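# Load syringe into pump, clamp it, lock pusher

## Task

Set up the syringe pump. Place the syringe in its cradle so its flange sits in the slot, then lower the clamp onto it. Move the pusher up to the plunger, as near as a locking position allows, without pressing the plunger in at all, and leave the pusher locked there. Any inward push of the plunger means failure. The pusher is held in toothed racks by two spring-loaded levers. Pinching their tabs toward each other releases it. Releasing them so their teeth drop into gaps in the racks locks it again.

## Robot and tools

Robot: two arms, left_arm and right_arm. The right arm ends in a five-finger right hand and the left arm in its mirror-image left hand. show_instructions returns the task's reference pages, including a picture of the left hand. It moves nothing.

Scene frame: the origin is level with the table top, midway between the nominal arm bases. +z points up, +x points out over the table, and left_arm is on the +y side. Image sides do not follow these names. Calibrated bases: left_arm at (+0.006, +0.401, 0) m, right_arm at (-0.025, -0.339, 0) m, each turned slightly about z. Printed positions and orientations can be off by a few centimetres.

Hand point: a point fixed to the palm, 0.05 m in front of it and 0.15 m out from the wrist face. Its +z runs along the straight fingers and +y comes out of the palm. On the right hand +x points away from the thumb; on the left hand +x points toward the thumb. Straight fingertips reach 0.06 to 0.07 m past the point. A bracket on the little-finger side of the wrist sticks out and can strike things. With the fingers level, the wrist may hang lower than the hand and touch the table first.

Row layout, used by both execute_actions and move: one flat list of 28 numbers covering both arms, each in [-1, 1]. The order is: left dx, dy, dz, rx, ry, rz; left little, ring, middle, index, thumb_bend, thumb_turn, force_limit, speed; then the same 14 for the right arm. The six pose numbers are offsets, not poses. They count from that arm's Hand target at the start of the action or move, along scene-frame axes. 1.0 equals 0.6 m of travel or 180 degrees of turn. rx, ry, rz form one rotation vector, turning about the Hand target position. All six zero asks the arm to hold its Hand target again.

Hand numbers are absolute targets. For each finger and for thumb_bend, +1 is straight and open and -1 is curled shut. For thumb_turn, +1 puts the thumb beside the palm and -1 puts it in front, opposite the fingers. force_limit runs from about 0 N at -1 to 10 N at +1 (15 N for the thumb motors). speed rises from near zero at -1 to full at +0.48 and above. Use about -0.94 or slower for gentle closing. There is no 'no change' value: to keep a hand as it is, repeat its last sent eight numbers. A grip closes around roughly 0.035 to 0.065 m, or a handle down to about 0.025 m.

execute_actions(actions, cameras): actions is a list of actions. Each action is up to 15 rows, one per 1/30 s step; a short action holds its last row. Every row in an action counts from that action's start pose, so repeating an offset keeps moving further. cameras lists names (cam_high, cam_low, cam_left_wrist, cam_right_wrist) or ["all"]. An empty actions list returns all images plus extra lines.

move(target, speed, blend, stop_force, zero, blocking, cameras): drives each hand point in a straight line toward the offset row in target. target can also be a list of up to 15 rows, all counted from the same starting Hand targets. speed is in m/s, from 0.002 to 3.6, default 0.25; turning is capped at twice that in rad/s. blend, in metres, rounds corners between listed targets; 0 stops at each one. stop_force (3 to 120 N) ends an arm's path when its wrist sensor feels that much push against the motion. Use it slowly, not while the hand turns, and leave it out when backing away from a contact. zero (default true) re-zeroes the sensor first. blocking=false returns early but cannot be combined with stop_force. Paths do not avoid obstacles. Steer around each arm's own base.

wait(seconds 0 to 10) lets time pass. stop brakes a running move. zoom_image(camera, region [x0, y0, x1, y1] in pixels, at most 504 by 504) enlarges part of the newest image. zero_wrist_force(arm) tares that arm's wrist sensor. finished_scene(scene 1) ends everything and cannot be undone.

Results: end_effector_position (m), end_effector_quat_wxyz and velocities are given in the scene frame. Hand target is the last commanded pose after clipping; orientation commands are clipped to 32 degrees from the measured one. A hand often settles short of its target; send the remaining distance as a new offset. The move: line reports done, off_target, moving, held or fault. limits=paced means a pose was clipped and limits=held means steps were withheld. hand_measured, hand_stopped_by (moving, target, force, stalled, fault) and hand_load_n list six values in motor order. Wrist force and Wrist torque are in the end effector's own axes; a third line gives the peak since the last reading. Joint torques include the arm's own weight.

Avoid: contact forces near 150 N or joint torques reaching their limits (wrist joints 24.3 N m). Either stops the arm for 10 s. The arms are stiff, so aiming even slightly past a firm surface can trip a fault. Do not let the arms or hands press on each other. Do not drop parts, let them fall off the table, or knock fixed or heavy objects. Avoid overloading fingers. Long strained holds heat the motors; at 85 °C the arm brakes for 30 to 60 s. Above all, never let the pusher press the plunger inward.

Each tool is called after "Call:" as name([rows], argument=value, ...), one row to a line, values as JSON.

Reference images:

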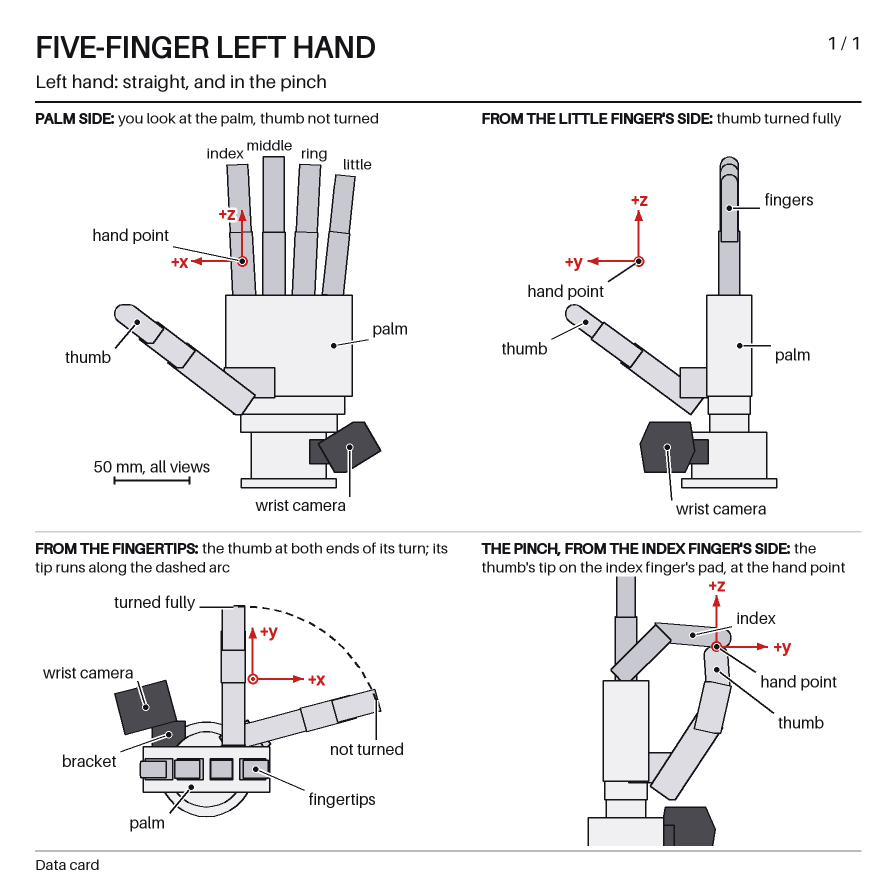

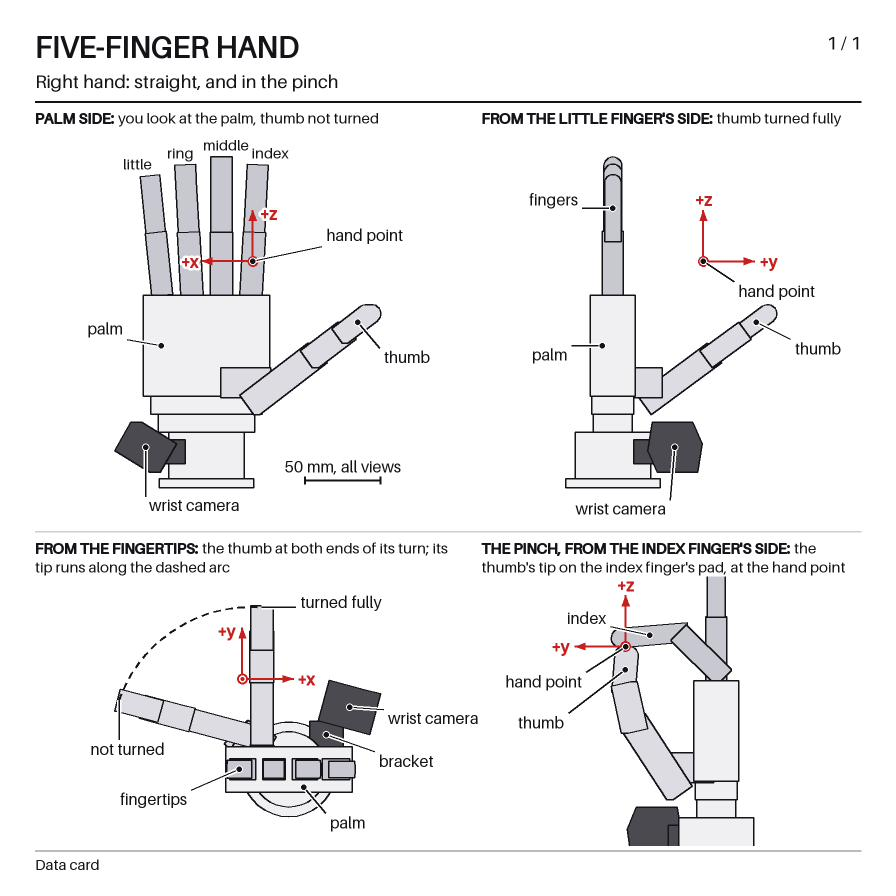

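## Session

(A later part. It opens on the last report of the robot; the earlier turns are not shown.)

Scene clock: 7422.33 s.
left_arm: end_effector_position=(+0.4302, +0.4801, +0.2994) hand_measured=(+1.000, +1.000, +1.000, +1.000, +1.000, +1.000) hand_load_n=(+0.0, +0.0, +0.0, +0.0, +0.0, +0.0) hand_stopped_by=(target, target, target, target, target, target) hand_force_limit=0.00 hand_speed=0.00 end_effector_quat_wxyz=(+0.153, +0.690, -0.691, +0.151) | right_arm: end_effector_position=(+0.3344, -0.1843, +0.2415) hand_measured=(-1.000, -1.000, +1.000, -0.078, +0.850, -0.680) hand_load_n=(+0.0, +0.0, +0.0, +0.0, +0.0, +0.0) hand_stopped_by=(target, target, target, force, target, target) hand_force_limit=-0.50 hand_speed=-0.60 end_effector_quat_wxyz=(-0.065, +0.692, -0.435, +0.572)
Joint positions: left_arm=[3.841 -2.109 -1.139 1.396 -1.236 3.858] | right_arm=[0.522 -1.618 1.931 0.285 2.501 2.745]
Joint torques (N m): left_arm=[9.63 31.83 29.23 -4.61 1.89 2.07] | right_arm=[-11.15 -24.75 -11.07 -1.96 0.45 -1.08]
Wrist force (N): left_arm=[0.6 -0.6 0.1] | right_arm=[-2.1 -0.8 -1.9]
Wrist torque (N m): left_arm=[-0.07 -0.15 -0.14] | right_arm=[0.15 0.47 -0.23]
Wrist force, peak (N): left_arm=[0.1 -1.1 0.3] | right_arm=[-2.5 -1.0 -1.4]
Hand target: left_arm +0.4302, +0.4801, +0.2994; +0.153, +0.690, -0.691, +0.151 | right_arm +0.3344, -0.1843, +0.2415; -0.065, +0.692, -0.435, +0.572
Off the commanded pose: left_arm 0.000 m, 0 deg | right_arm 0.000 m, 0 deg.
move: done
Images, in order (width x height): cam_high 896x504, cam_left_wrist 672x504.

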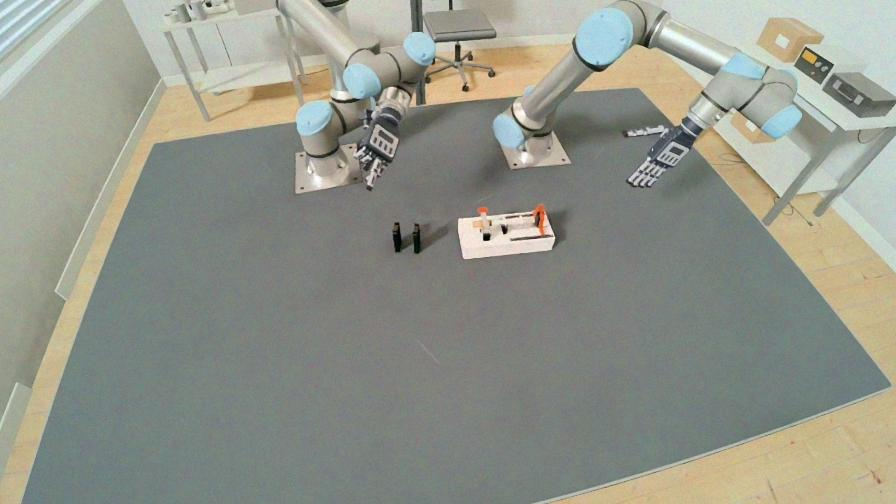

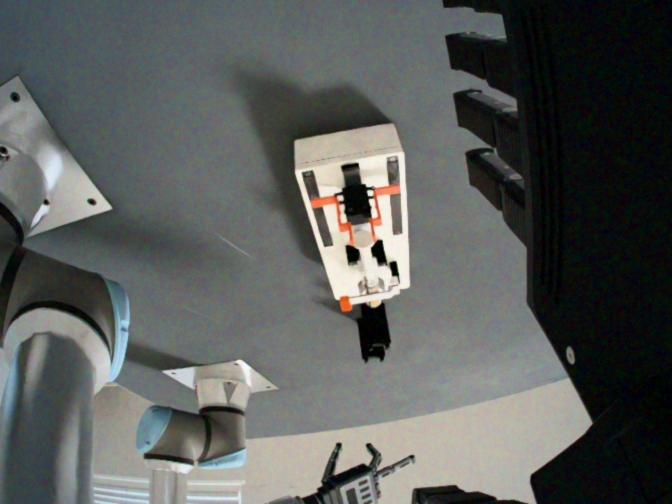

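Call:
move([
  [0,0,0,0,0,0,1,1,1,1,1,1,0,0,0.16,0.45,0.03,0.2642,0.0125,-0.0242,1,1,1,0.3,0.6,-0.87,-0.5,-0.6],
], speed=0.15, cameras=["cam_left_wrist","cam_right_wrist"])

Scene clock: 7471.70 s.
left_arm: end_effector_position=(+0.4302, +0.4801, +0.2994) hand_measured=(+1.000, +1.000, +1.000, +1.000, +1.000, +1.000) hand_load_n=(+0.0, +0.0, +0.0, +0.0, +0.0, +0.0) hand_stopped_by=(target, target, target, target, target, target) hand_force_limit=0.00 hand_speed=0.00 end_effector_quat_wxyz=(+0.153, +0.690, -0.691, +0.151) | right_arm: end_effector_position=(+0.4304, +0.0856, +0.2595) hand_measured=(+1.000, +1.000, +1.000, +0.300, +0.600, -0.870) hand_load_n=(+0.0, -0.5, +0.0, +0.0, +0.0, +0.0) hand_stopped_by=(target, target, target, target, target, target) hand_force_limit=-0.50 hand_speed=-0.60 end_effector_quat_wxyz=(+0.309, -0.602, +0.655, -0.337)
Joint positions: left_arm=[3.841 -2.109 -1.139 1.396 -1.236 3.858] | right_arm=[0.642 -1.186 1.268 0.705 2.177 3.659]
Joint torques (N m): left_arm=[8.62 32.52 28.66 -4.61 1.85 2.01] | right_arm=[12.73 -21.67 -27.49 3.83 -1.16 1.8]
Wrist force (N): left_arm=[0.4 -1.1 0.2] | right_arm=[-0.9 -0.7 -2.0]
Wrist torque (N m): left_arm=[-0.14 -0.12 -0.13] | right_arm=[0.13 0.20 -0.14]
Wrist force, peak (N): left_arm=[0.8 -1.2 0.2] | right_arm=[-2.2 -1.2 -1.6]
Hand target: left_arm +0.4302, +0.4801, +0.2994; +0.153, +0.690, -0.691, +0.151 | right_arm +0.4304, +0.0857, +0.2595; -0.309, +0.602, -0.655, +0.337
Off the commanded pose: left_arm 0.000 m, 0 deg | right_arm 0.000 m, 0 deg.
move: done
Images, in order (width x height): cam_left_wrist 672x504, cam_right_wrist 672x504.

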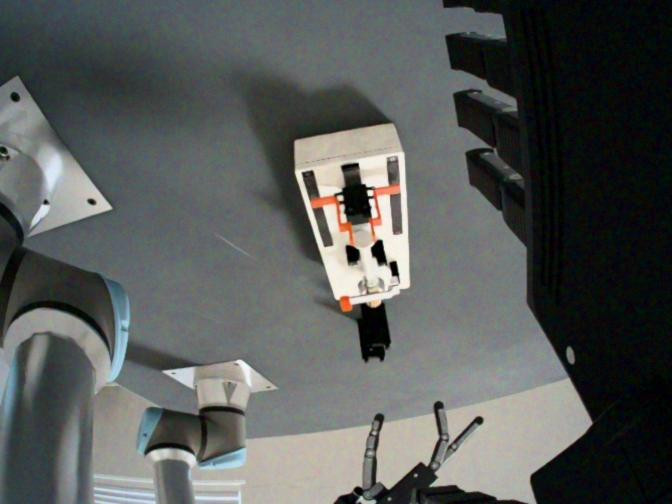

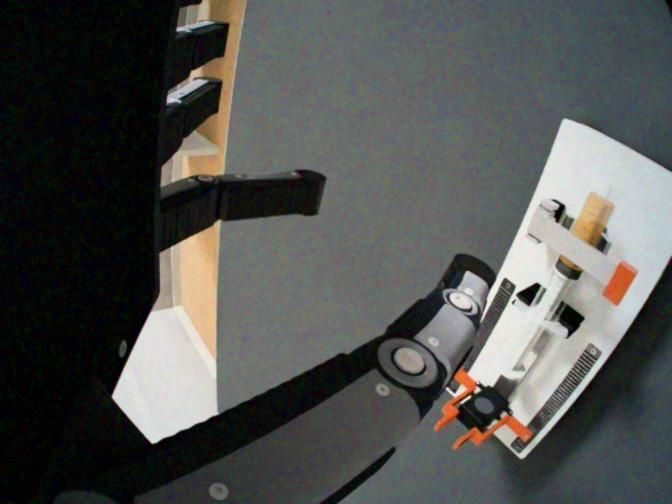

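Call:
move([
  [0,0,0,0,0,0,1,1,1,1,1,1,0,0,0.0105,0.307,-0.099,0,0,0,1,1,1,0.3,0.6,-0.87,-0.5,-0.6],
], speed=0.1, cameras=["cam_left_wrist","cam_right_wrist","cam_low"])

Call:
zoom_image(camera="cam_right_wrist", region=[240, 150, 560, 390])

Call:
zoom_image(camera="cam_left_wrist", region=[270, 130, 430, 264])

Call:
zoom_image(camera="cam_low", region=[620, 195, 730, 305])

Scene clock: 7489.03 s.
left_arm: end_effector_position=(+0.4302, +0.4801, +0.2994) hand_measured=(+1.000, +1.000, +1.000, +1.000, +1.000, +1.000) hand_load_n=(+0.0, +0.0, +0.0, +0.0, +0.0, +0.0) hand_stopped_by=(target, target, target, target, target, target) hand_force_limit=0.00 hand_speed=0.00 end_effector_quat_wxyz=(+0.153, +0.690, -0.691, +0.151) | right_arm: end_effector_position=(+0.4353, +0.2555, +0.2037) hand_measured=(+1.000, +1.000, +1.000, +0.300, +0.600, -0.870) hand_load_n=(+0.0, +0.0, +0.0, +0.0, +0.0, +0.0) hand_stopped_by=(target, target, target, target, target, target) hand_force_limit=-0.50 hand_speed=-0.60 end_effector_quat_wxyz=(+0.311, -0.602, +0.654, -0.336)
Joint positions: left_arm=[3.841 -2.109 -1.139 1.396 -1.236 3.858] | right_arm=[0.85 -0.723 0.684 0.946 2.313 3.855]
Joint torques (N m): left_arm=[8.16 32.2 30.11 -4.63 1.69 2.02] | right_arm=[-10.3 -57.38 -8.95 -1.78 -0.86 -1.74]
Wrist force (N): left_arm=[0.5 -0.5 0.0] | right_arm=[-0.7 -0.6 -1.8]
Wrist torque (N m): left_arm=[-0.05 -0.14 -0.14] | right_arm=[0.14 0.16 -0.06]
Wrist force, peak (N): left_arm=[0.5 -1.1 -0.2] | right_arm=[-0.5 -3.3 -4.4]
Hand target: left_arm +0.4302, +0.4801, +0.2994; +0.153, +0.690, -0.691, +0.151 | right_arm +0.4353, +0.2555, +0.2037; -0.311, +0.602, -0.654, +0.336 (not the last commanded pose)
Off the commanded pose: left_arm 0.000 m, 0 deg | right_arm 0.015 m, 0 deg.
move: held (right_arm; a check stopped the path); limits=held
pose unreachable (right arm): on one or more control steps of this call, first in action 0 (counted from 0), this arm could not follow its commanded pose, so it was not sent that pose on those steps. It may still have moved: this result reports where it is.
cause: moving toward the commanded pose would bring a part of the arm too close to another arm (a part of this arm just beyond joint 4 (wrist 1) and a part of the left arm just beyond its joint 2 (shoulder lift), along the way the arms are being sent, or toward where that arm still pushes).
Images, in order (width x height): cam_low 896x504, cam_left_wrist 672x504, cam_right_wrist 672x504.

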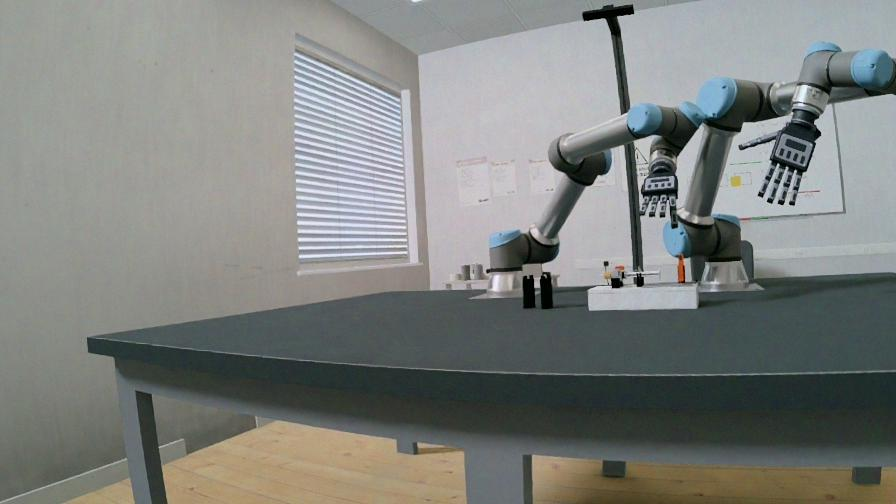

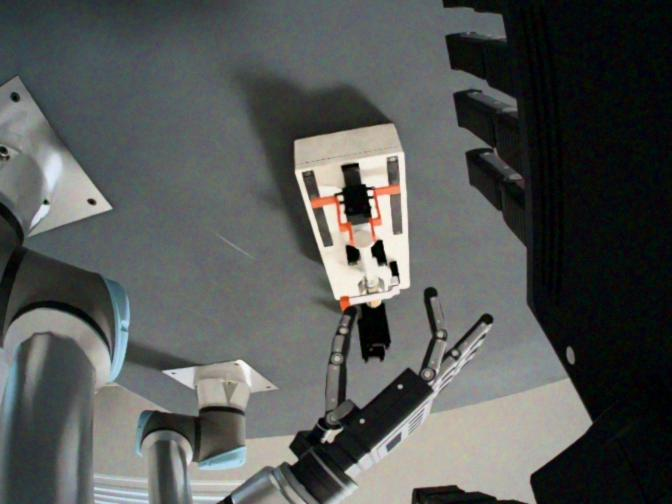

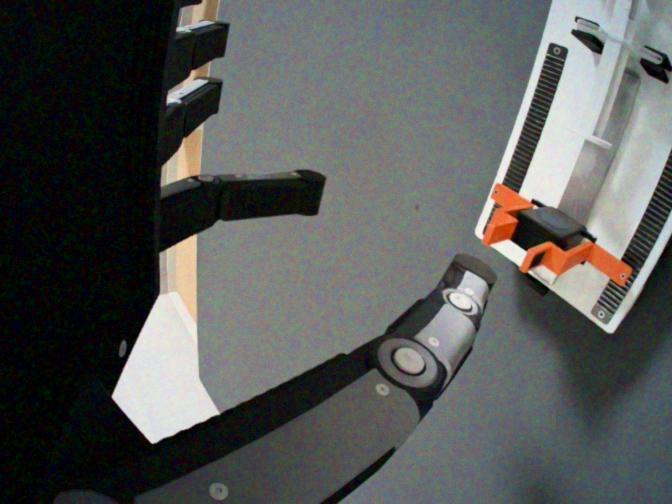

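Scaled by 1.575 from the camera's 672x504 image, which has a finer 960x720 frame.

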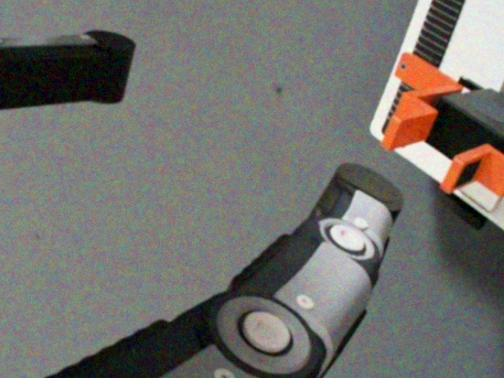

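Scaled by 3.150 from the camera's 672x504 image, which has a finer 960x720 frame.

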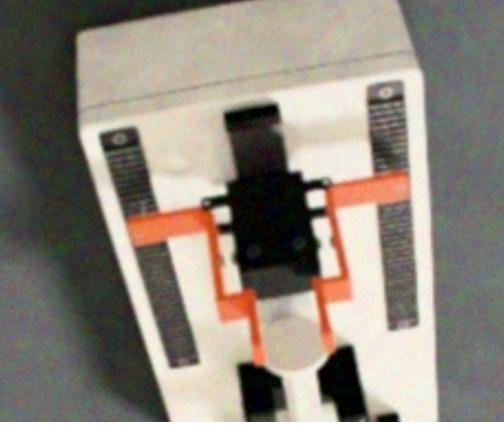

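Scaled by 4.582 from the camera's 896x504 image, which has a finer 1280x720 frame.

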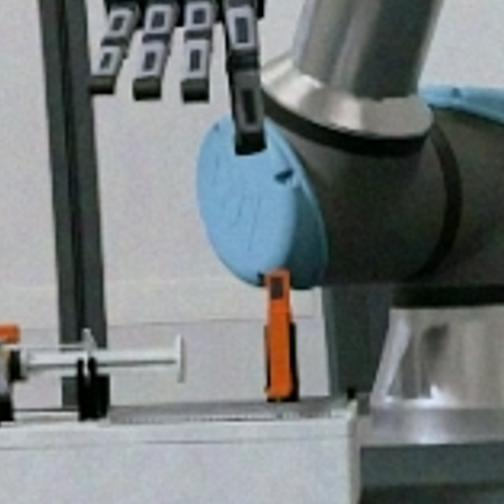

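Call:
move([
  [0,0,0,0,0,0,1,1,1,1,1,1,0,0,-0.0082,-0.283,0.093,0,0,0,1,1,1,0.3,0.6,-0.87,-0.5,-0.6],
  [0,0,0,0,0,0,1,1,1,1,1,1,0,0,-0.168,-0.74,0.093,0,0,0,1,1,1,0.3,0.6,-0.87,-0.5,-0.6],
], speed=0.2, blend=[0.03,0])

Call:
move([
  [0.2,-0.133,0.133,-0.4378,-0.1650,-0.8382,1,1,1,1,1,1,0,0,0,0,0,0,0,0,1,1,1,0.3,0.6,-0.87,-0.5,-0.6],
], speed=0.25, cameras=["cam_high","cam_left_wrist"])

Scene clock: 7622.07 s.
left_arm: end_effector_position=(+0.4302, +0.4801, +0.2994) hand_measured=(+1.000, +1.000, +1.000, +1.000, +1.000, +1.000) hand_load_n=(+0.0, +0.0, +0.0, +0.0, +0.0, +0.5) hand_stopped_by=(target, target, target, target, target, target) hand_force_limit=0.00 hand_speed=0.00 end_effector_quat_wxyz=(+0.153, +0.690, -0.691, +0.151) | right_arm: end_effector_position=(+0.3345, -0.1885, +0.2595) hand_measured=(+1.000, +1.000, +1.000, +0.300, +0.600, -0.870) hand_load_n=(+0.0, +0.0, +0.0, +0.0, +0.0, +0.0) hand_stopped_by=(target, target, target, target, target, target) hand_force_limit=-0.50 hand_speed=-0.60 end_effector_quat_wxyz=(+0.311, -0.602, +0.654, -0.337)
Joint positions: left_arm=[3.841 -2.109 -1.139 1.396 -1.236 3.858] | right_arm=[-0.048 -1.917 1.987 0.55 1.636 3.19]
Joint torques (N m): left_arm=[7.92 32.31 29.28 -4.63 1.5 1.97] | right_arm=[-11.25 -15.42 -9.66 2.97 -1.64 -1.33]
Wrist force (N): left_arm=[0.1 -0.7 0.3] | right_arm=[-0.6 -0.4 -2.0]
Wrist torque (N m): left_arm=[-0.09 -0.07 -0.16] | right_arm=[0.19 0.17 -0.03]
Wrist force, peak (N): left_arm=[1.1 -0.8 0.0] | right_arm=[0.1 -0.6 -2.9]
Hand target: left_arm +0.4302, +0.4801, +0.2994; +0.153, +0.690, -0.691, +0.151 | right_arm +0.3345, -0.1885, +0.2595; -0.311, +0.602, -0.654, +0.336
Off the commanded pose: left_arm 0.000 m, 0 deg | right_arm 0.000 m, 0 deg.
move: done

Scene clock: 7626.67 s.
left_arm: end_effector_position=(+0.5071, +0.4285, +0.3507) hand_measured=(+1.000, +1.000, +1.000, +1.000, +1.000, +1.000) hand_load_n=(+0.0, +0.0, +0.0, +0.0, +0.0, +0.0) hand_stopped_by=(target, target, target, target, target, target) hand_force_limit=0.00 hand_speed=0.00 end_effector_quat_wxyz=(-0.357, +0.187, +0.852, -0.333) | right_arm: end_effector_position=(+0.3345, -0.1885, +0.2595) hand_measured=(+1.000, +1.000, +1.000, +0.300, +0.600, -0.870) hand_load_n=(+0.0, +0.0, +0.0, +0.0, +0.0, +0.0) hand_stopped_by=(target, target, target, target, target, target) hand_force_limit=-0.50 hand_speed=-0.60 end_effector_quat_wxyz=(+0.311, -0.602, +0.654, -0.336)
Joint positions: left_arm=[3.473 -2.553 -0.522 0.496 -1.371 5.554] | right_arm=[-0.049 -1.917 1.987 0.551 1.636 3.19]
Joint torques (N m): left_arm=[9.57 68.27 6.74 -0.33 1.43 -2.1] | right_arm=[-11.21 -14.7 -10.14 3.22 -1.62 -1.63]
Wrist force (N): left_arm=[0.5 -0.5 0.3] | right_arm=[-0.5 -0.7 -2.2]
Wrist torque (N m): left_arm=[0.00 0.00 0.11] | right_arm=[0.15 0.14 -0.04]
Wrist force, peak (N): left_arm=[0.6 -1.9 0.7] | right_arm=[-0.8 -0.7 -2.4]
Hand target: left_arm +0.5071, +0.4285, +0.3507; -0.357, +0.187, +0.852, -0.333 (not the last commanded pose) | right_arm +0.3345, -0.1885, +0.2595; -0.311, +0.602, -0.654, +0.336
Off the commanded pose: left_arm 0.059 m, 62 deg | right_arm 0.000 m, 0 deg.
move: held (left_arm; a check stopped the path); limits=held
pose unreachable (left arm): on one or more control steps of this call, first in action 0 (counted from 0), this arm could not follow its commanded pose, so it was not sent that pose on those steps. It may still have moved: this result reports where it is.
cause: moving toward the commanded pose would bring two parts of the arm too close to each other (joints 3 (elbow) to 6 (wrist 3) lie between them).
Images, in order (width x height): cam_high 896x504, cam_left_wrist 672x504.

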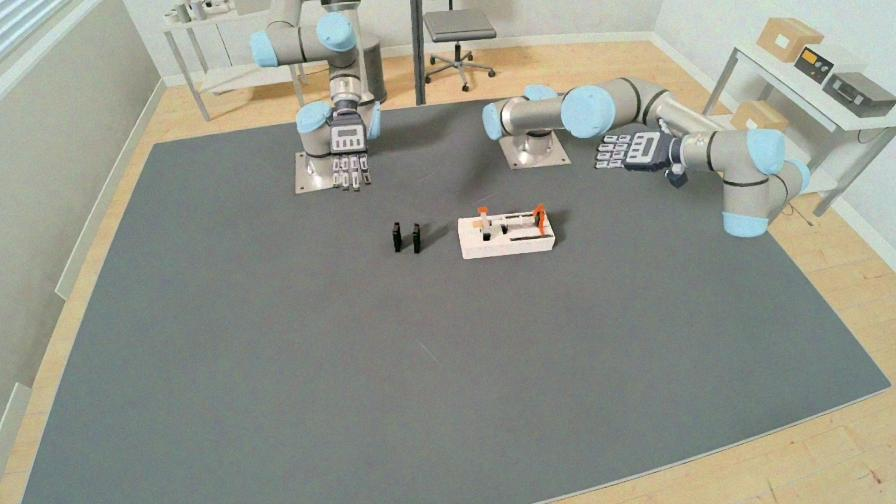

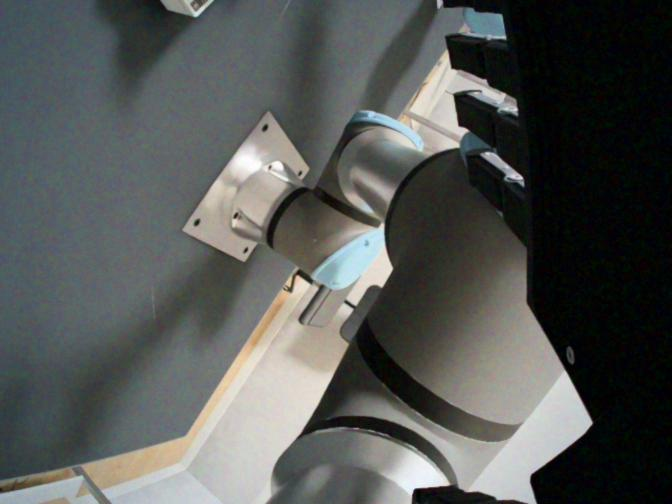

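Call:
move([
  [-0.1285,0.0858,-0.0,0.2819,0.1062,0.5395,1,1,1,1,1,1,0,0,0,0,0,0,0,0,1,1,1,0.3,0.6,-0.87,-0.5,-0.6],
], speed=0.3)

Call:
move([
  [-0.25,0.4,0.0,0,0,0.2,1,1,1,1,1,1,0,0,0,0,0,0,0,0,1,1,1,0.3,0.6,-0.87,-0.5,-0.6],
  [-0.55,0.583,0.0,0,0,0.417,1,1,1,1,1,1,0,0,0,0,0,0,0,0,1,1,1,0.3,0.6,-0.87,-0.5,-0.6],
], speed=0.3, blend=[0.05,0], cameras=["cam_high"])

Scene clock: 7700.10 s.
left_arm: end_effector_position=(+0.4300, +0.4800, +0.3507) hand_measured=(+1.000, +1.000, +1.000, +1.000, +1.000, +1.000) hand_load_n=(+0.0, +0.0, +0.0, +0.0, +0.0, +0.0) hand_stopped_by=(target, target, target, target, target, target) hand_force_limit=0.00 hand_speed=0.00 end_effector_quat_wxyz=(+0.153, +0.690, -0.691, +0.151) | right_arm: end_effector_position=(+0.3345, -0.1885, +0.2595) hand_measured=(+1.000, +1.000, +1.000, +0.300, +0.600, -0.870) hand_load_n=(+0.0, -0.5, +0.0, +0.0, +0.0, +0.0) hand_stopped_by=(target, target, target, target, target, target) hand_force_limit=-0.50 hand_speed=-0.60 end_effector_quat_wxyz=(+0.311, -0.602, +0.654, -0.336)
Joint positions: left_arm=[3.841 -2.102 -1.018 1.268 -1.236 3.858] | right_arm=[-0.049 -1.917 1.987 0.551 1.636 3.19]
Joint torques (N m): left_arm=[9.11 53.09 6.61 -0.59 -0.83 -2.08] | right_arm=[-11.07 -14.57 -9.52 3.01 -1.71 -1.61]
Wrist force (N): left_arm=[0.8 -0.4 0.2] | right_arm=[-0.5 -0.6 -2.3]
Wrist torque (N m): left_arm=[-0.03 -0.18 -0.04] | right_arm=[0.16 0.17 -0.04]
Wrist force, peak (N): left_arm=[0.6 -1.3 1.0] | right_arm=[-1.1 -0.4 -2.4]
Hand target: left_arm +0.4300, +0.4800, +0.3507; +0.153, +0.690, -0.691, +0.151 | right_arm +0.3345, -0.1885, +0.2595; -0.311, +0.602, -0.654, +0.336
Off the commanded pose: left_arm 0.000 m, 0 deg | right_arm 0.000 m, 0 deg.
move: done

Scene clock: 7702.90 s.
left_arm: end_effector_position=(+0.1000, +0.8298, +0.3507) hand_measured=(+1.000, +1.000, +1.000, +1.000, +1.000, +1.000) hand_load_n=(+0.0, +0.0, +0.0, +0.0, +0.0, +0.0) hand_stopped_by=(target, target, target, target, target, target) hand_force_limit=0.00 hand_speed=0.00 end_effector_quat_wxyz=(+0.029, +0.968, -0.127, +0.213) | right_arm: end_effector_position=(+0.3345, -0.1885, +0.2595) hand_measured=(+1.000, +1.000, +1.000, +0.300, +0.600, -0.870) hand_load_n=(+0.0, +0.0, +0.0, -0.5, +0.0, +0.0) hand_stopped_by=(target, target, target, target, target, target) hand_force_limit=-0.50 hand_speed=-0.60 end_effector_quat_wxyz=(+0.311, -0.602, +0.654, -0.336)
Joint positions: left_arm=[5.039 -2.087 -1.033 1.307 -1.207 3.743] | right_arm=[-0.049 -1.917 1.987 0.551 1.636 3.19]
Joint torques (N m): left_arm=[9.29 31.56 30.38 -4.41 1.91 -2.1] | right_arm=[-11.2 -14.88 -9.53 2.88 -1.56 -1.56]
Wrist force (N): left_arm=[0.8 -0.5 0.5] | right_arm=[-0.8 -0.8 -2.2]
Wrist torque (N m): left_arm=[-0.07 -0.16 -0.06] | right_arm=[0.13 0.21 -0.05]
Wrist force, peak (N): left_arm=[1.8 -1.5 0.6] | right_arm=[-0.8 -0.9 -2.2]
Hand target: left_arm +0.1000, +0.8298, +0.3507; +0.029, +0.968, -0.127, +0.213 | right_arm +0.3345, -0.1885, +0.2595; -0.311, +0.602, -0.654, +0.336
Off the commanded pose: left_arm 0.000 m, 0 deg | right_arm 0.000 m, 0 deg.
move: done
Images, in order (width x height): cam_high 896x504.

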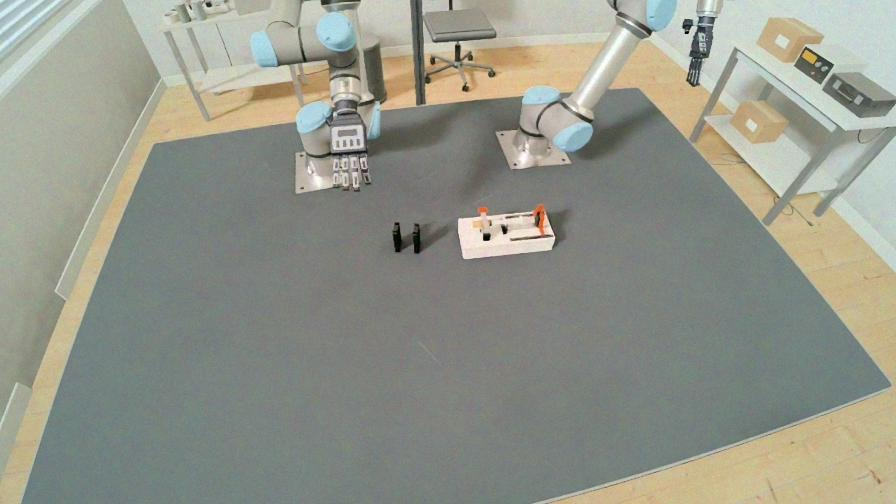

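Call:
move([
  [0,0,0,0,0,0,1,1,1,1,1,1,0,0,0.16,0.4575,0,0,0,0,1,1,1,0.3,0.6,-0.87,-0.5,-0.6],
  [0,0,0,0,0,0,1,1,1,1,1,1,0,0,0.1703,0.7642,-0.099,0,0,0,1,1,1,0.3,0.6,-0.87,-0.5,-0.6],
], speed=[0.25,0.12], blend=[0.03,0], cameras=["cam_right_wrist","cam_low","cam_high"])

Call:
zoom_image(camera="cam_low", region=[620, 195, 730, 305])

Scene clock: 7717.17 s.
left_arm: end_effector_position=(+0.1000, +0.8298, +0.3507) hand_measured=(+1.000, +1.000, +1.000, +1.000, +1.000, +1.000) hand_load_n=(+0.0, +0.0, +0.0, +0.0, +0.0, +0.0) hand_stopped_by=(target, target, target, target, target, target) hand_force_limit=0.00 hand_speed=0.00 end_effector_quat_wxyz=(+0.029, +0.968, -0.127, +0.213) | right_arm: end_effector_position=(+0.4367, +0.2700, +0.2001) hand_measured=(+1.000, +1.000, +1.000, +0.300, +0.600, -0.870) hand_load_n=(+0.0, +0.0, +0.0, +0.0, +0.0, +0.0) hand_stopped_by=(target, target, target, target, target, target) hand_force_limit=-0.50 hand_speed=-0.60 end_effector_quat_wxyz=(+0.311, -0.602, +0.654, -0.336)
Joint positions: left_arm=[5.04 -2.087 -1.033 1.307 -1.207 3.743] | right_arm=[0.862 -0.668 0.593 0.99 2.32 3.868]
Joint torques (N m): left_arm=[8.71 31.58 29.36 -4.71 1.74 -2.17] | right_arm=[11.85 -37.98 -27.45 4.32 2.76 1.77]
Wrist force (N): left_arm=[0.4 -0.6 0.3] | right_arm=[-0.4 -0.7 -2.1]
Wrist torque (N m): left_arm=[-0.07 -0.12 -0.08] | right_arm=[0.14 0.15 -0.13]
Wrist force, peak (N): left_arm=[0.7 -1.1 0.3] | right_arm=[-1.4 -0.8 -2.3]
Hand target: left_arm +0.1000, +0.8298, +0.3507; +0.029, +0.968, -0.127, +0.213 | right_arm +0.4367, +0.2700, +0.2001; -0.311, +0.602, -0.654, +0.336
Off the commanded pose: left_arm 0.000 m, 0 deg | right_arm 0.000 m, 0 deg.
move: done
Images, in order (width x height): cam_high 896x504, cam_low 896x504, cam_right_wrist 672x504.

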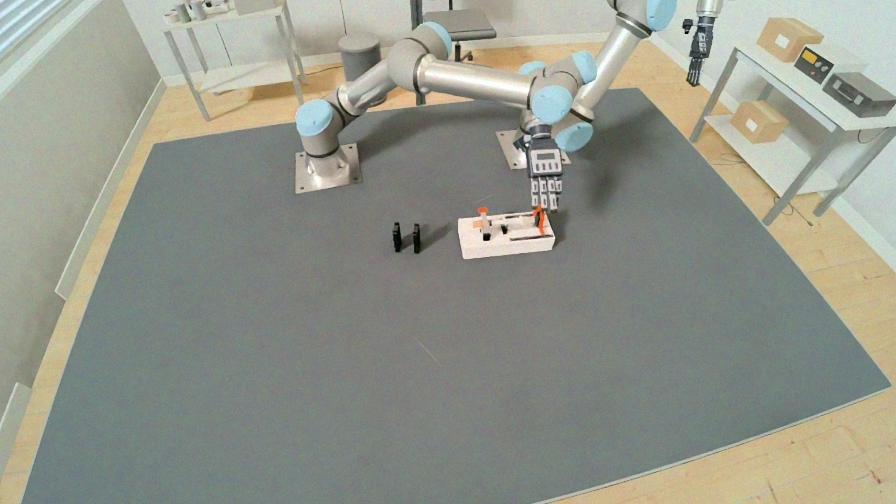

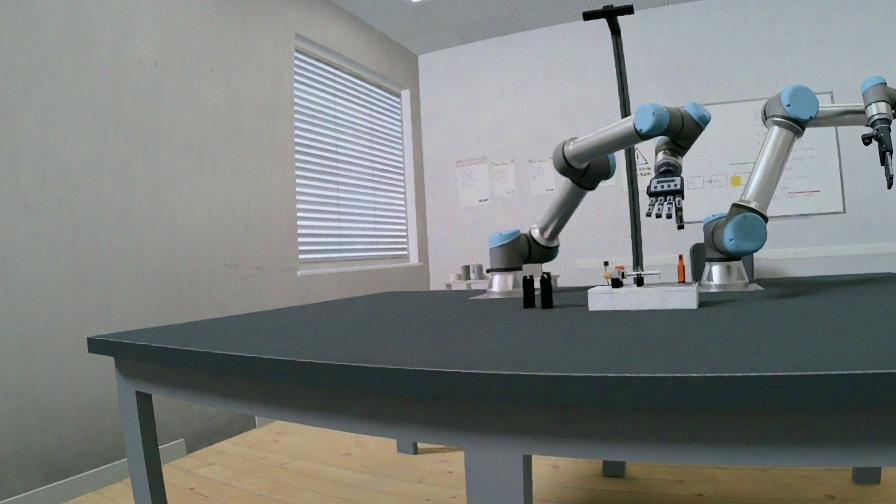

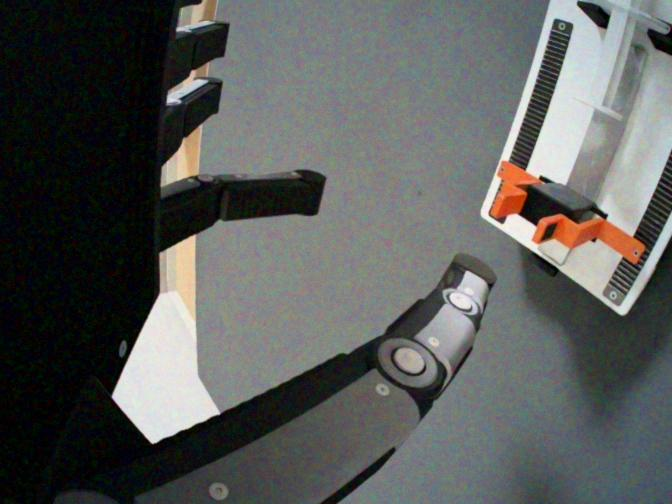

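Scaled by 4.582 from the camera's 896x504 image, which has a finer 1280x720 frame.

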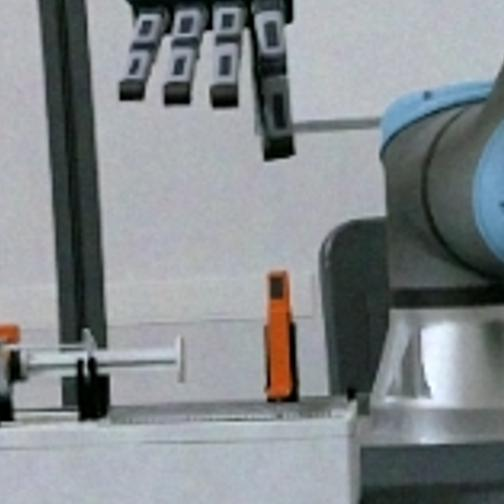

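Call:
move([
  [0,0,0,0,0,0,1,1,1,1,1,1,0,0,0,0.0033,-0.0667,0,0,0,1,1,1,0.3,0.6,-0.87,-0.5,-0.6],
], speed=0.06, stop_force=5, cameras=["cam_right_wrist","cam_low"])

Call:
zoom_image(camera="cam_low", region=[620, 195, 730, 305])

Call:
zoom_image(camera="cam_right_wrist", region=[280, 130, 580, 355])

Scene clock: 7746.17 s.
left_arm: end_effector_position=(+0.1000, +0.8298, +0.3507) hand_measured=(+1.000, +1.000, +1.000, +1.000, +1.000, +1.000) hand_load_n=(+0.0, +0.0, +0.0, +0.0, -0.5, +0.0) hand_stopped_by=(target, target, target, target, target, target) hand_force_limit=0.00 hand_speed=0.00 end_effector_quat_wxyz=(+0.029, +0.968, -0.127, +0.213) | right_arm: end_effector_position=(+0.4367, +0.2720, +0.1601) hand_measured=(+1.000, +1.000, +1.000, +0.300, +0.600, -0.870) hand_load_n=(+0.0, +0.0, +0.0, -0.5, +0.0, +0.0) hand_stopped_by=(target, target, target, target, target, target) hand_force_limit=-0.50 hand_speed=-0.60 end_effector_quat_wxyz=(+0.311, -0.602, +0.654, -0.336)
Joint positions: left_arm=[5.04 -2.087 -1.033 1.307 -1.207 3.743] | right_arm=[0.864 -0.664 0.688 0.892 2.321 3.87]
Joint torques (N m): left_arm=[7.13 31.35 29.91 -4.46 1.38 -2.24] | right_arm=[11.34 -49.83 -7.93 -1.59 -0.06 -1.72]
Wrist force (N): left_arm=[0.5 -0.7 0.1] | right_arm=[-0.8 -0.2 -2.2]
Wrist torque (N m): left_arm=[-0.07 -0.12 -0.07] | right_arm=[0.23 0.20 -0.12]
Wrist force, peak (N): left_arm=[0.8 -1.1 0.0] | right_arm=[-0.4 -1.0 -2.4]
Hand target: left_arm +0.1000, +0.8298, +0.3507; +0.029, +0.968, -0.127, +0.213 | right_arm +0.4367, +0.2720, +0.1601; -0.311, +0.602, -0.654, +0.336
Off the commanded pose: left_arm 0.000 m, 0 deg | right_arm 0.000 m, 0 deg.
move: done
Images, in order (width x height): cam_low 896x504, cam_right_wrist 672x504.

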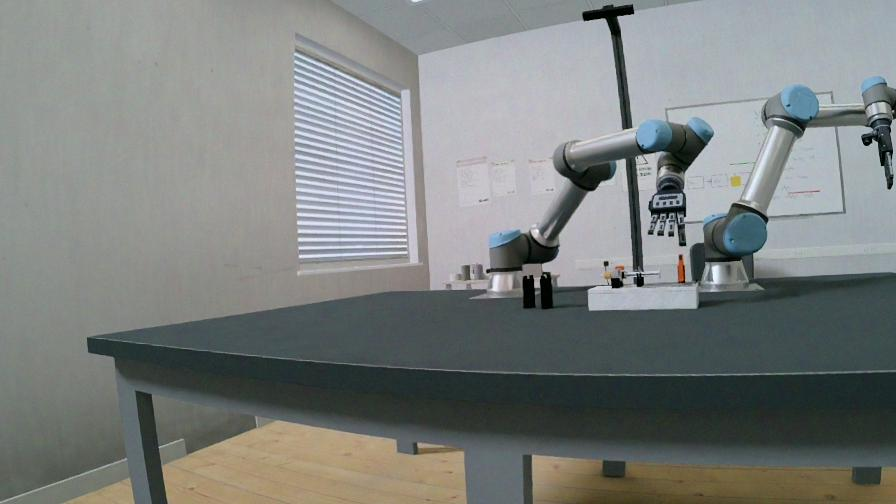

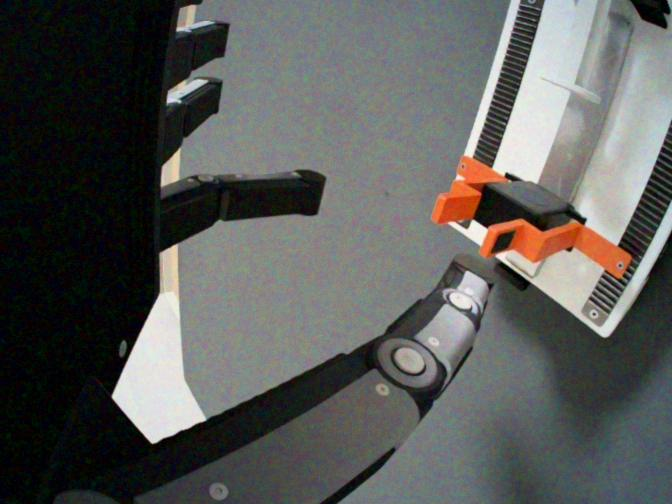

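Scaled by 4.582 from the camera's 896x504 image, which has a finer 1280x720 frame.

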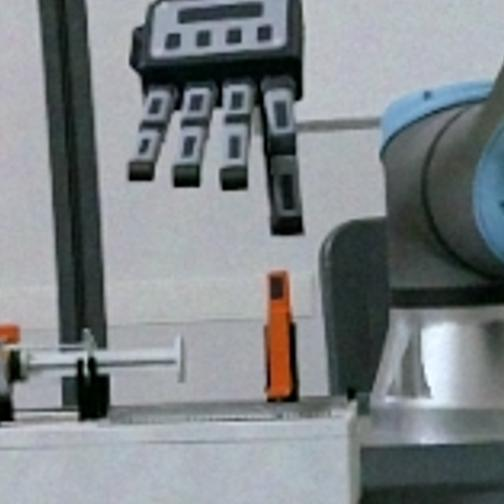

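Scaled by 1.680 from the camera's 672x504 image, which has a finer 960x720 frame.

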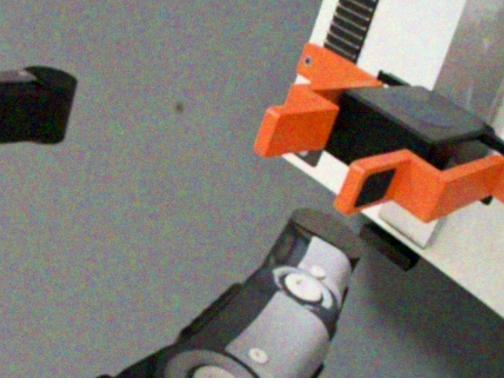

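Call:
move([
  [0,0,0,0,0,0,1,1,1,1,1,1,0,0,0,-0.0067,0,0,0,0,1,1,1,-0.0,0.45,-0.87,-0.5,-0.6],
], speed=0.06, cameras=["cam_right_wrist","cam_low"])

Call:
zoom_image(camera="cam_right_wrist", region=[280, 130, 580, 355])

Call:
zoom_image(camera="cam_low", region=[640, 215, 710, 305])

Scene clock: 7800.30 s.
left_arm: end_effector_position=(+0.1000, +0.8298, +0.3507) hand_measured=(+1.000, +1.000, +1.000, +1.000, +1.000, +1.000) hand_load_n=(+0.0, +0.0, +0.0, +0.0, +0.0, +0.0) hand_stopped_by=(target, target, target, target, target, target) hand_force_limit=0.00 hand_speed=0.00 end_effector_quat_wxyz=(+0.029, +0.968, -0.127, +0.213) | right_arm: end_effector_position=(+0.4367, +0.2680, +0.1601) hand_measured=(+1.000, +1.000, +1.000, +0.000, +0.450, -0.870) hand_load_n=(+0.0, +0.0, +0.0, +0.0, +0.0, +0.0) hand_stopped_by=(target, target, target, target, target, target) hand_force_limit=-0.50 hand_speed=-0.60 end_effector_quat_wxyz=(+0.311, -0.602, +0.654, -0.336)
Joint positions: left_arm=[5.04 -2.087 -1.033 1.307 -1.207 3.743] | right_arm=[0.86 -0.678 0.714 0.878 2.319 3.866]
Joint torques (N m): left_arm=[6.73 31.59 28.75 -4.42 1.31 -2.31] | right_arm=[-11.04 -58.64 -8.11 -1.85 -0.89 -1.8]
Wrist force (N): left_arm=[0.4 -0.5 0.3] | right_arm=[-0.5 -0.8 -1.9]
Wrist torque (N m): left_arm=[-0.06 -0.12 -0.08] | right_arm=[0.12 0.15 -0.04]
Wrist force, peak (N): left_arm=[0.7 -1.0 0.3] | right_arm=[-1.0 -0.5 -2.5]
Hand target: left_arm +0.1000, +0.8298, +0.3507; +0.029, +0.968, -0.127, +0.213 | right_arm +0.4367, +0.2680, +0.1601; -0.311, +0.602, -0.654, +0.336
Off the commanded pose: left_arm 0.000 m, 0 deg | right_arm 0.000 m, 0 deg.
move: done
Images, in order (width x height): cam_low 896x504, cam_right_wrist 672x504.

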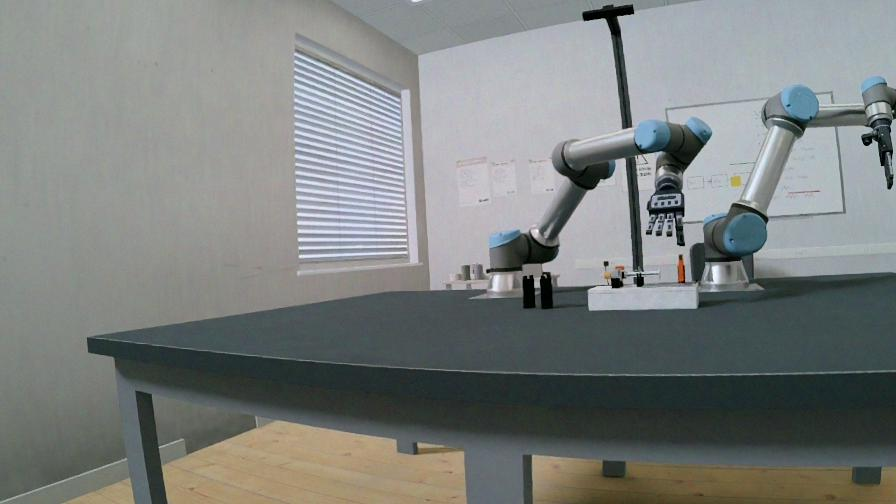

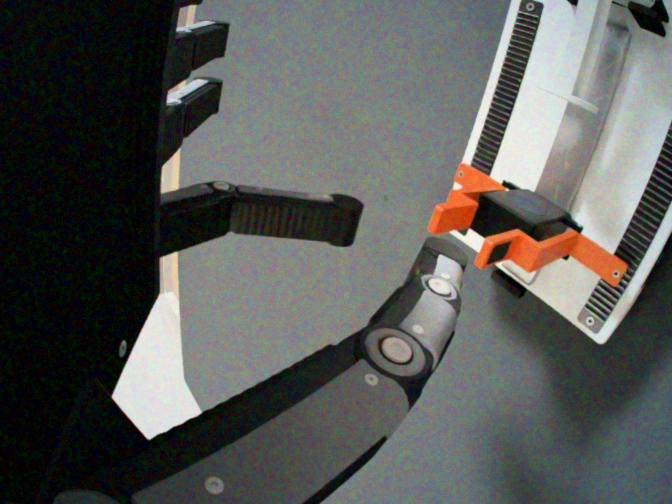

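Scaled by 1.680 from the camera's 672x504 image, which has a finer 960x720 frame.

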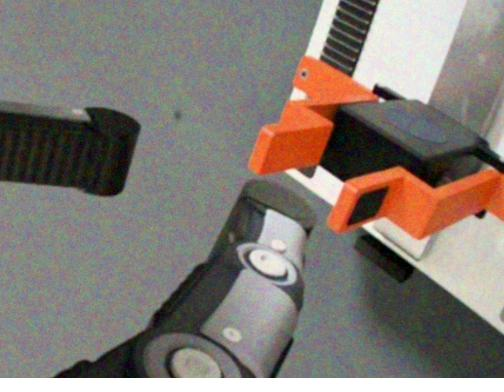

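Scaled by 5.600 from the camera's 896x504 image, which has a finer 1280x720 frame.

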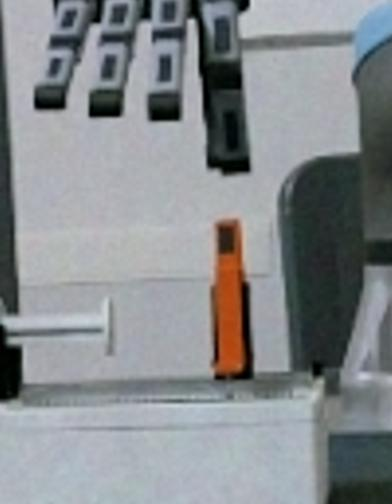

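Call:
move([
  [0,0,0,0,0,0,1,1,1,1,1,1,0,0,0,0,0,0,0,0,1,1,1,-0.0,0.45,-0.66,-0.5,-0.6],
], speed=0.06, cameras=["cam_right_wrist"])

Call:
zoom_image(camera="cam_right_wrist", region=[280, 130, 580, 355])

Scene clock: 7823.57 s.
left_arm: end_effector_position=(+0.1000, +0.8298, +0.3507) hand_measured=(+1.000, +1.000, +1.000, +1.000, +1.000, +1.000) hand_load_n=(+0.0, +0.0, +0.0, +0.0, +0.0, +0.0) hand_stopped_by=(target, target, target, target, target, target) hand_force_limit=0.00 hand_speed=0.00 end_effector_quat_wxyz=(+0.029, +0.968, -0.127, +0.213) | right_arm: end_effector_position=(+0.4367, +0.2680, +0.1601) hand_measured=(+1.000, +1.000, +1.000, +0.000, +0.450, -0.660) hand_load_n=(+0.0, +0.0, +0.0, +0.0, +0.0, +0.0) hand_stopped_by=(target, target, target, target, target, target) hand_force_limit=-0.50 hand_speed=-0.60 end_effector_quat_wxyz=(+0.311, -0.602, +0.654, -0.336)
Joint positions: left_arm=[5.04 -2.087 -1.033 1.307 -1.207 3.743] | right_arm=[0.86 -0.678 0.714 0.878 2.319 3.866]
Joint torques (N m): left_arm=[5.97 31.8 28.77 -4.32 1.01 -2.34] | right_arm=[-10.82 -59.14 -8.7 -1.45 -0.69 -1.65]
Wrist force (N): left_arm=[0.5 -0.6 0.1] | right_arm=[-0.4 -0.4 -2.1]
Wrist torque (N m): left_arm=[-0.06 -0.12 -0.07] | right_arm=[0.17 0.14 -0.03]
Wrist force, peak (N): left_arm=[0.6 -1.1 0.1] | right_arm=[-0.5 -0.5 -2.5]
Hand target: left_arm +0.1000, +0.8298, +0.3507; +0.029, +0.968, -0.127, +0.213 | right_arm +0.4367, +0.2680, +0.1601; -0.311, +0.602, -0.654, +0.336
Off the commanded pose: left_arm 0.000 m, 0 deg | right_arm 0.000 m, 0 deg.
move: done
Images, in order (width x height): cam_right_wrist 672x504.

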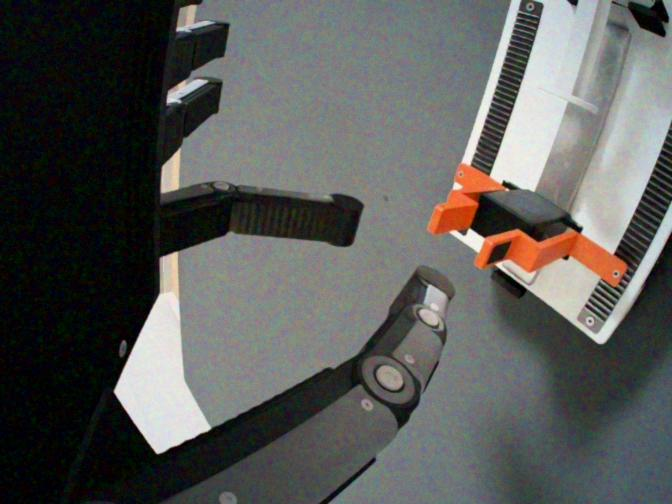

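Scaled by 1.680 from the camera's 672x504 image, which has a finer 960x720 frame.

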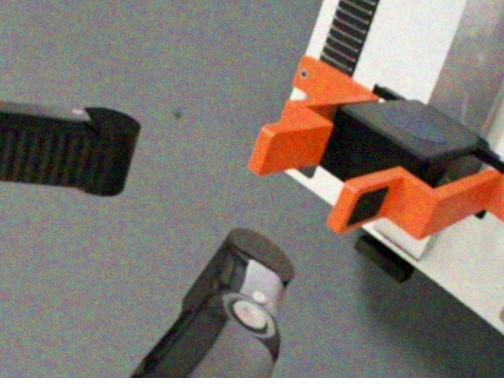

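Call:
move([
  [0,0,0,0,0,0,1,1,1,1,1,1,0,0,0,0,0,0,0,0,1,1,1,-0.0,0.45,-0.5,-0.5,-0.6],
], speed=0.06, cameras=["cam_right_wrist"])

Call:
zoom_image(camera="cam_right_wrist", region=[280, 130, 580, 355])

Scene clock: 7841.90 s.
left_arm: end_effector_position=(+0.1000, +0.8298, +0.3507) hand_measured=(+1.000, +1.000, +1.000, +1.000, +1.000, +1.000) hand_load_n=(+0.0, +0.0, +0.0, +0.0, +0.0, +0.0) hand_stopped_by=(target, target, target, target, target, target) hand_force_limit=0.00 hand_speed=0.00 end_effector_quat_wxyz=(+0.029, +0.968, -0.127, +0.213) | right_arm: end_effector_position=(+0.4367, +0.2680, +0.1601) hand_measured=(+1.000, +1.000, +1.000, +0.000, +0.450, -0.500) hand_load_n=(+0.0, -0.5, -0.5, +0.0, +0.0, +0.0) hand_stopped_by=(target, target, target, target, target, target) hand_force_limit=-0.50 hand_speed=-0.60 end_effector_quat_wxyz=(+0.311, -0.602, +0.654, -0.336)
Joint positions: left_arm=[5.04 -2.087 -1.033 1.307 -1.207 3.743] | right_arm=[0.86 -0.678 0.714 0.878 2.319 3.866]
Joint torques (N m): left_arm=[5.31 31.1 28.85 -4.38 0.91 -2.19] | right_arm=[-10.86 -58.21 -9.06 -1.24 -0.11 -1.71]
Wrist force (N): left_arm=[0.6 -0.8 0.4] | right_arm=[-0.6 -0.6 -1.8]
Wrist torque (N m): left_arm=[-0.11 -0.14 -0.06] | right_arm=[0.14 0.16 -0.05]
Wrist force, peak (N): left_arm=[0.9 -0.8 0.5] | right_arm=[-0.8 -0.5 -2.4]
Hand target: left_arm +0.1000, +0.8298, +0.3507; +0.029, +0.968, -0.127, +0.213 | right_arm +0.4367, +0.2680, +0.1601; -0.311, +0.602, -0.654, +0.336
Off the commanded pose: left_arm 0.000 m, 0 deg | right_arm 0.000 m, 0 deg.
move: done
Images, in order (width x height): cam_right_wrist 672x504.

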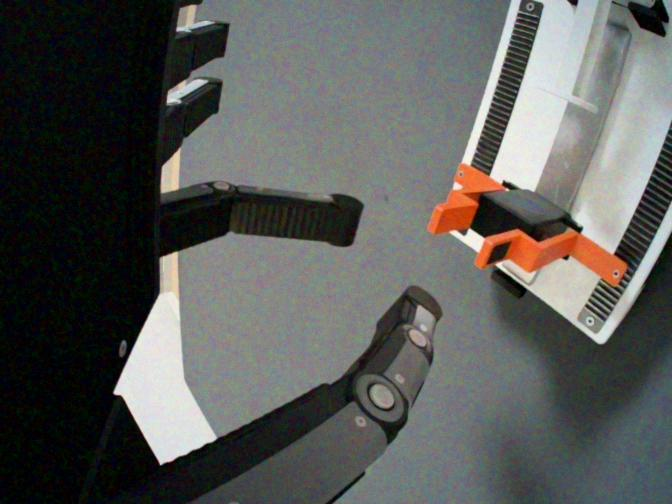

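Scaled by 1.680 from the camera's 672x504 image, which has a finer 960x720 frame.

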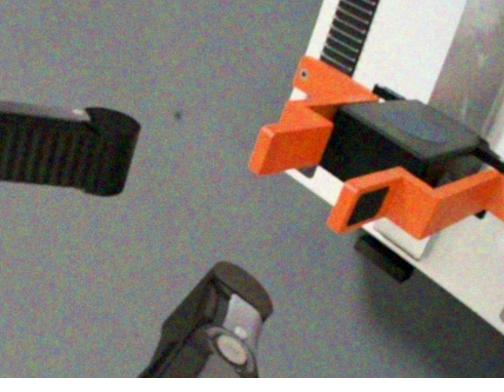

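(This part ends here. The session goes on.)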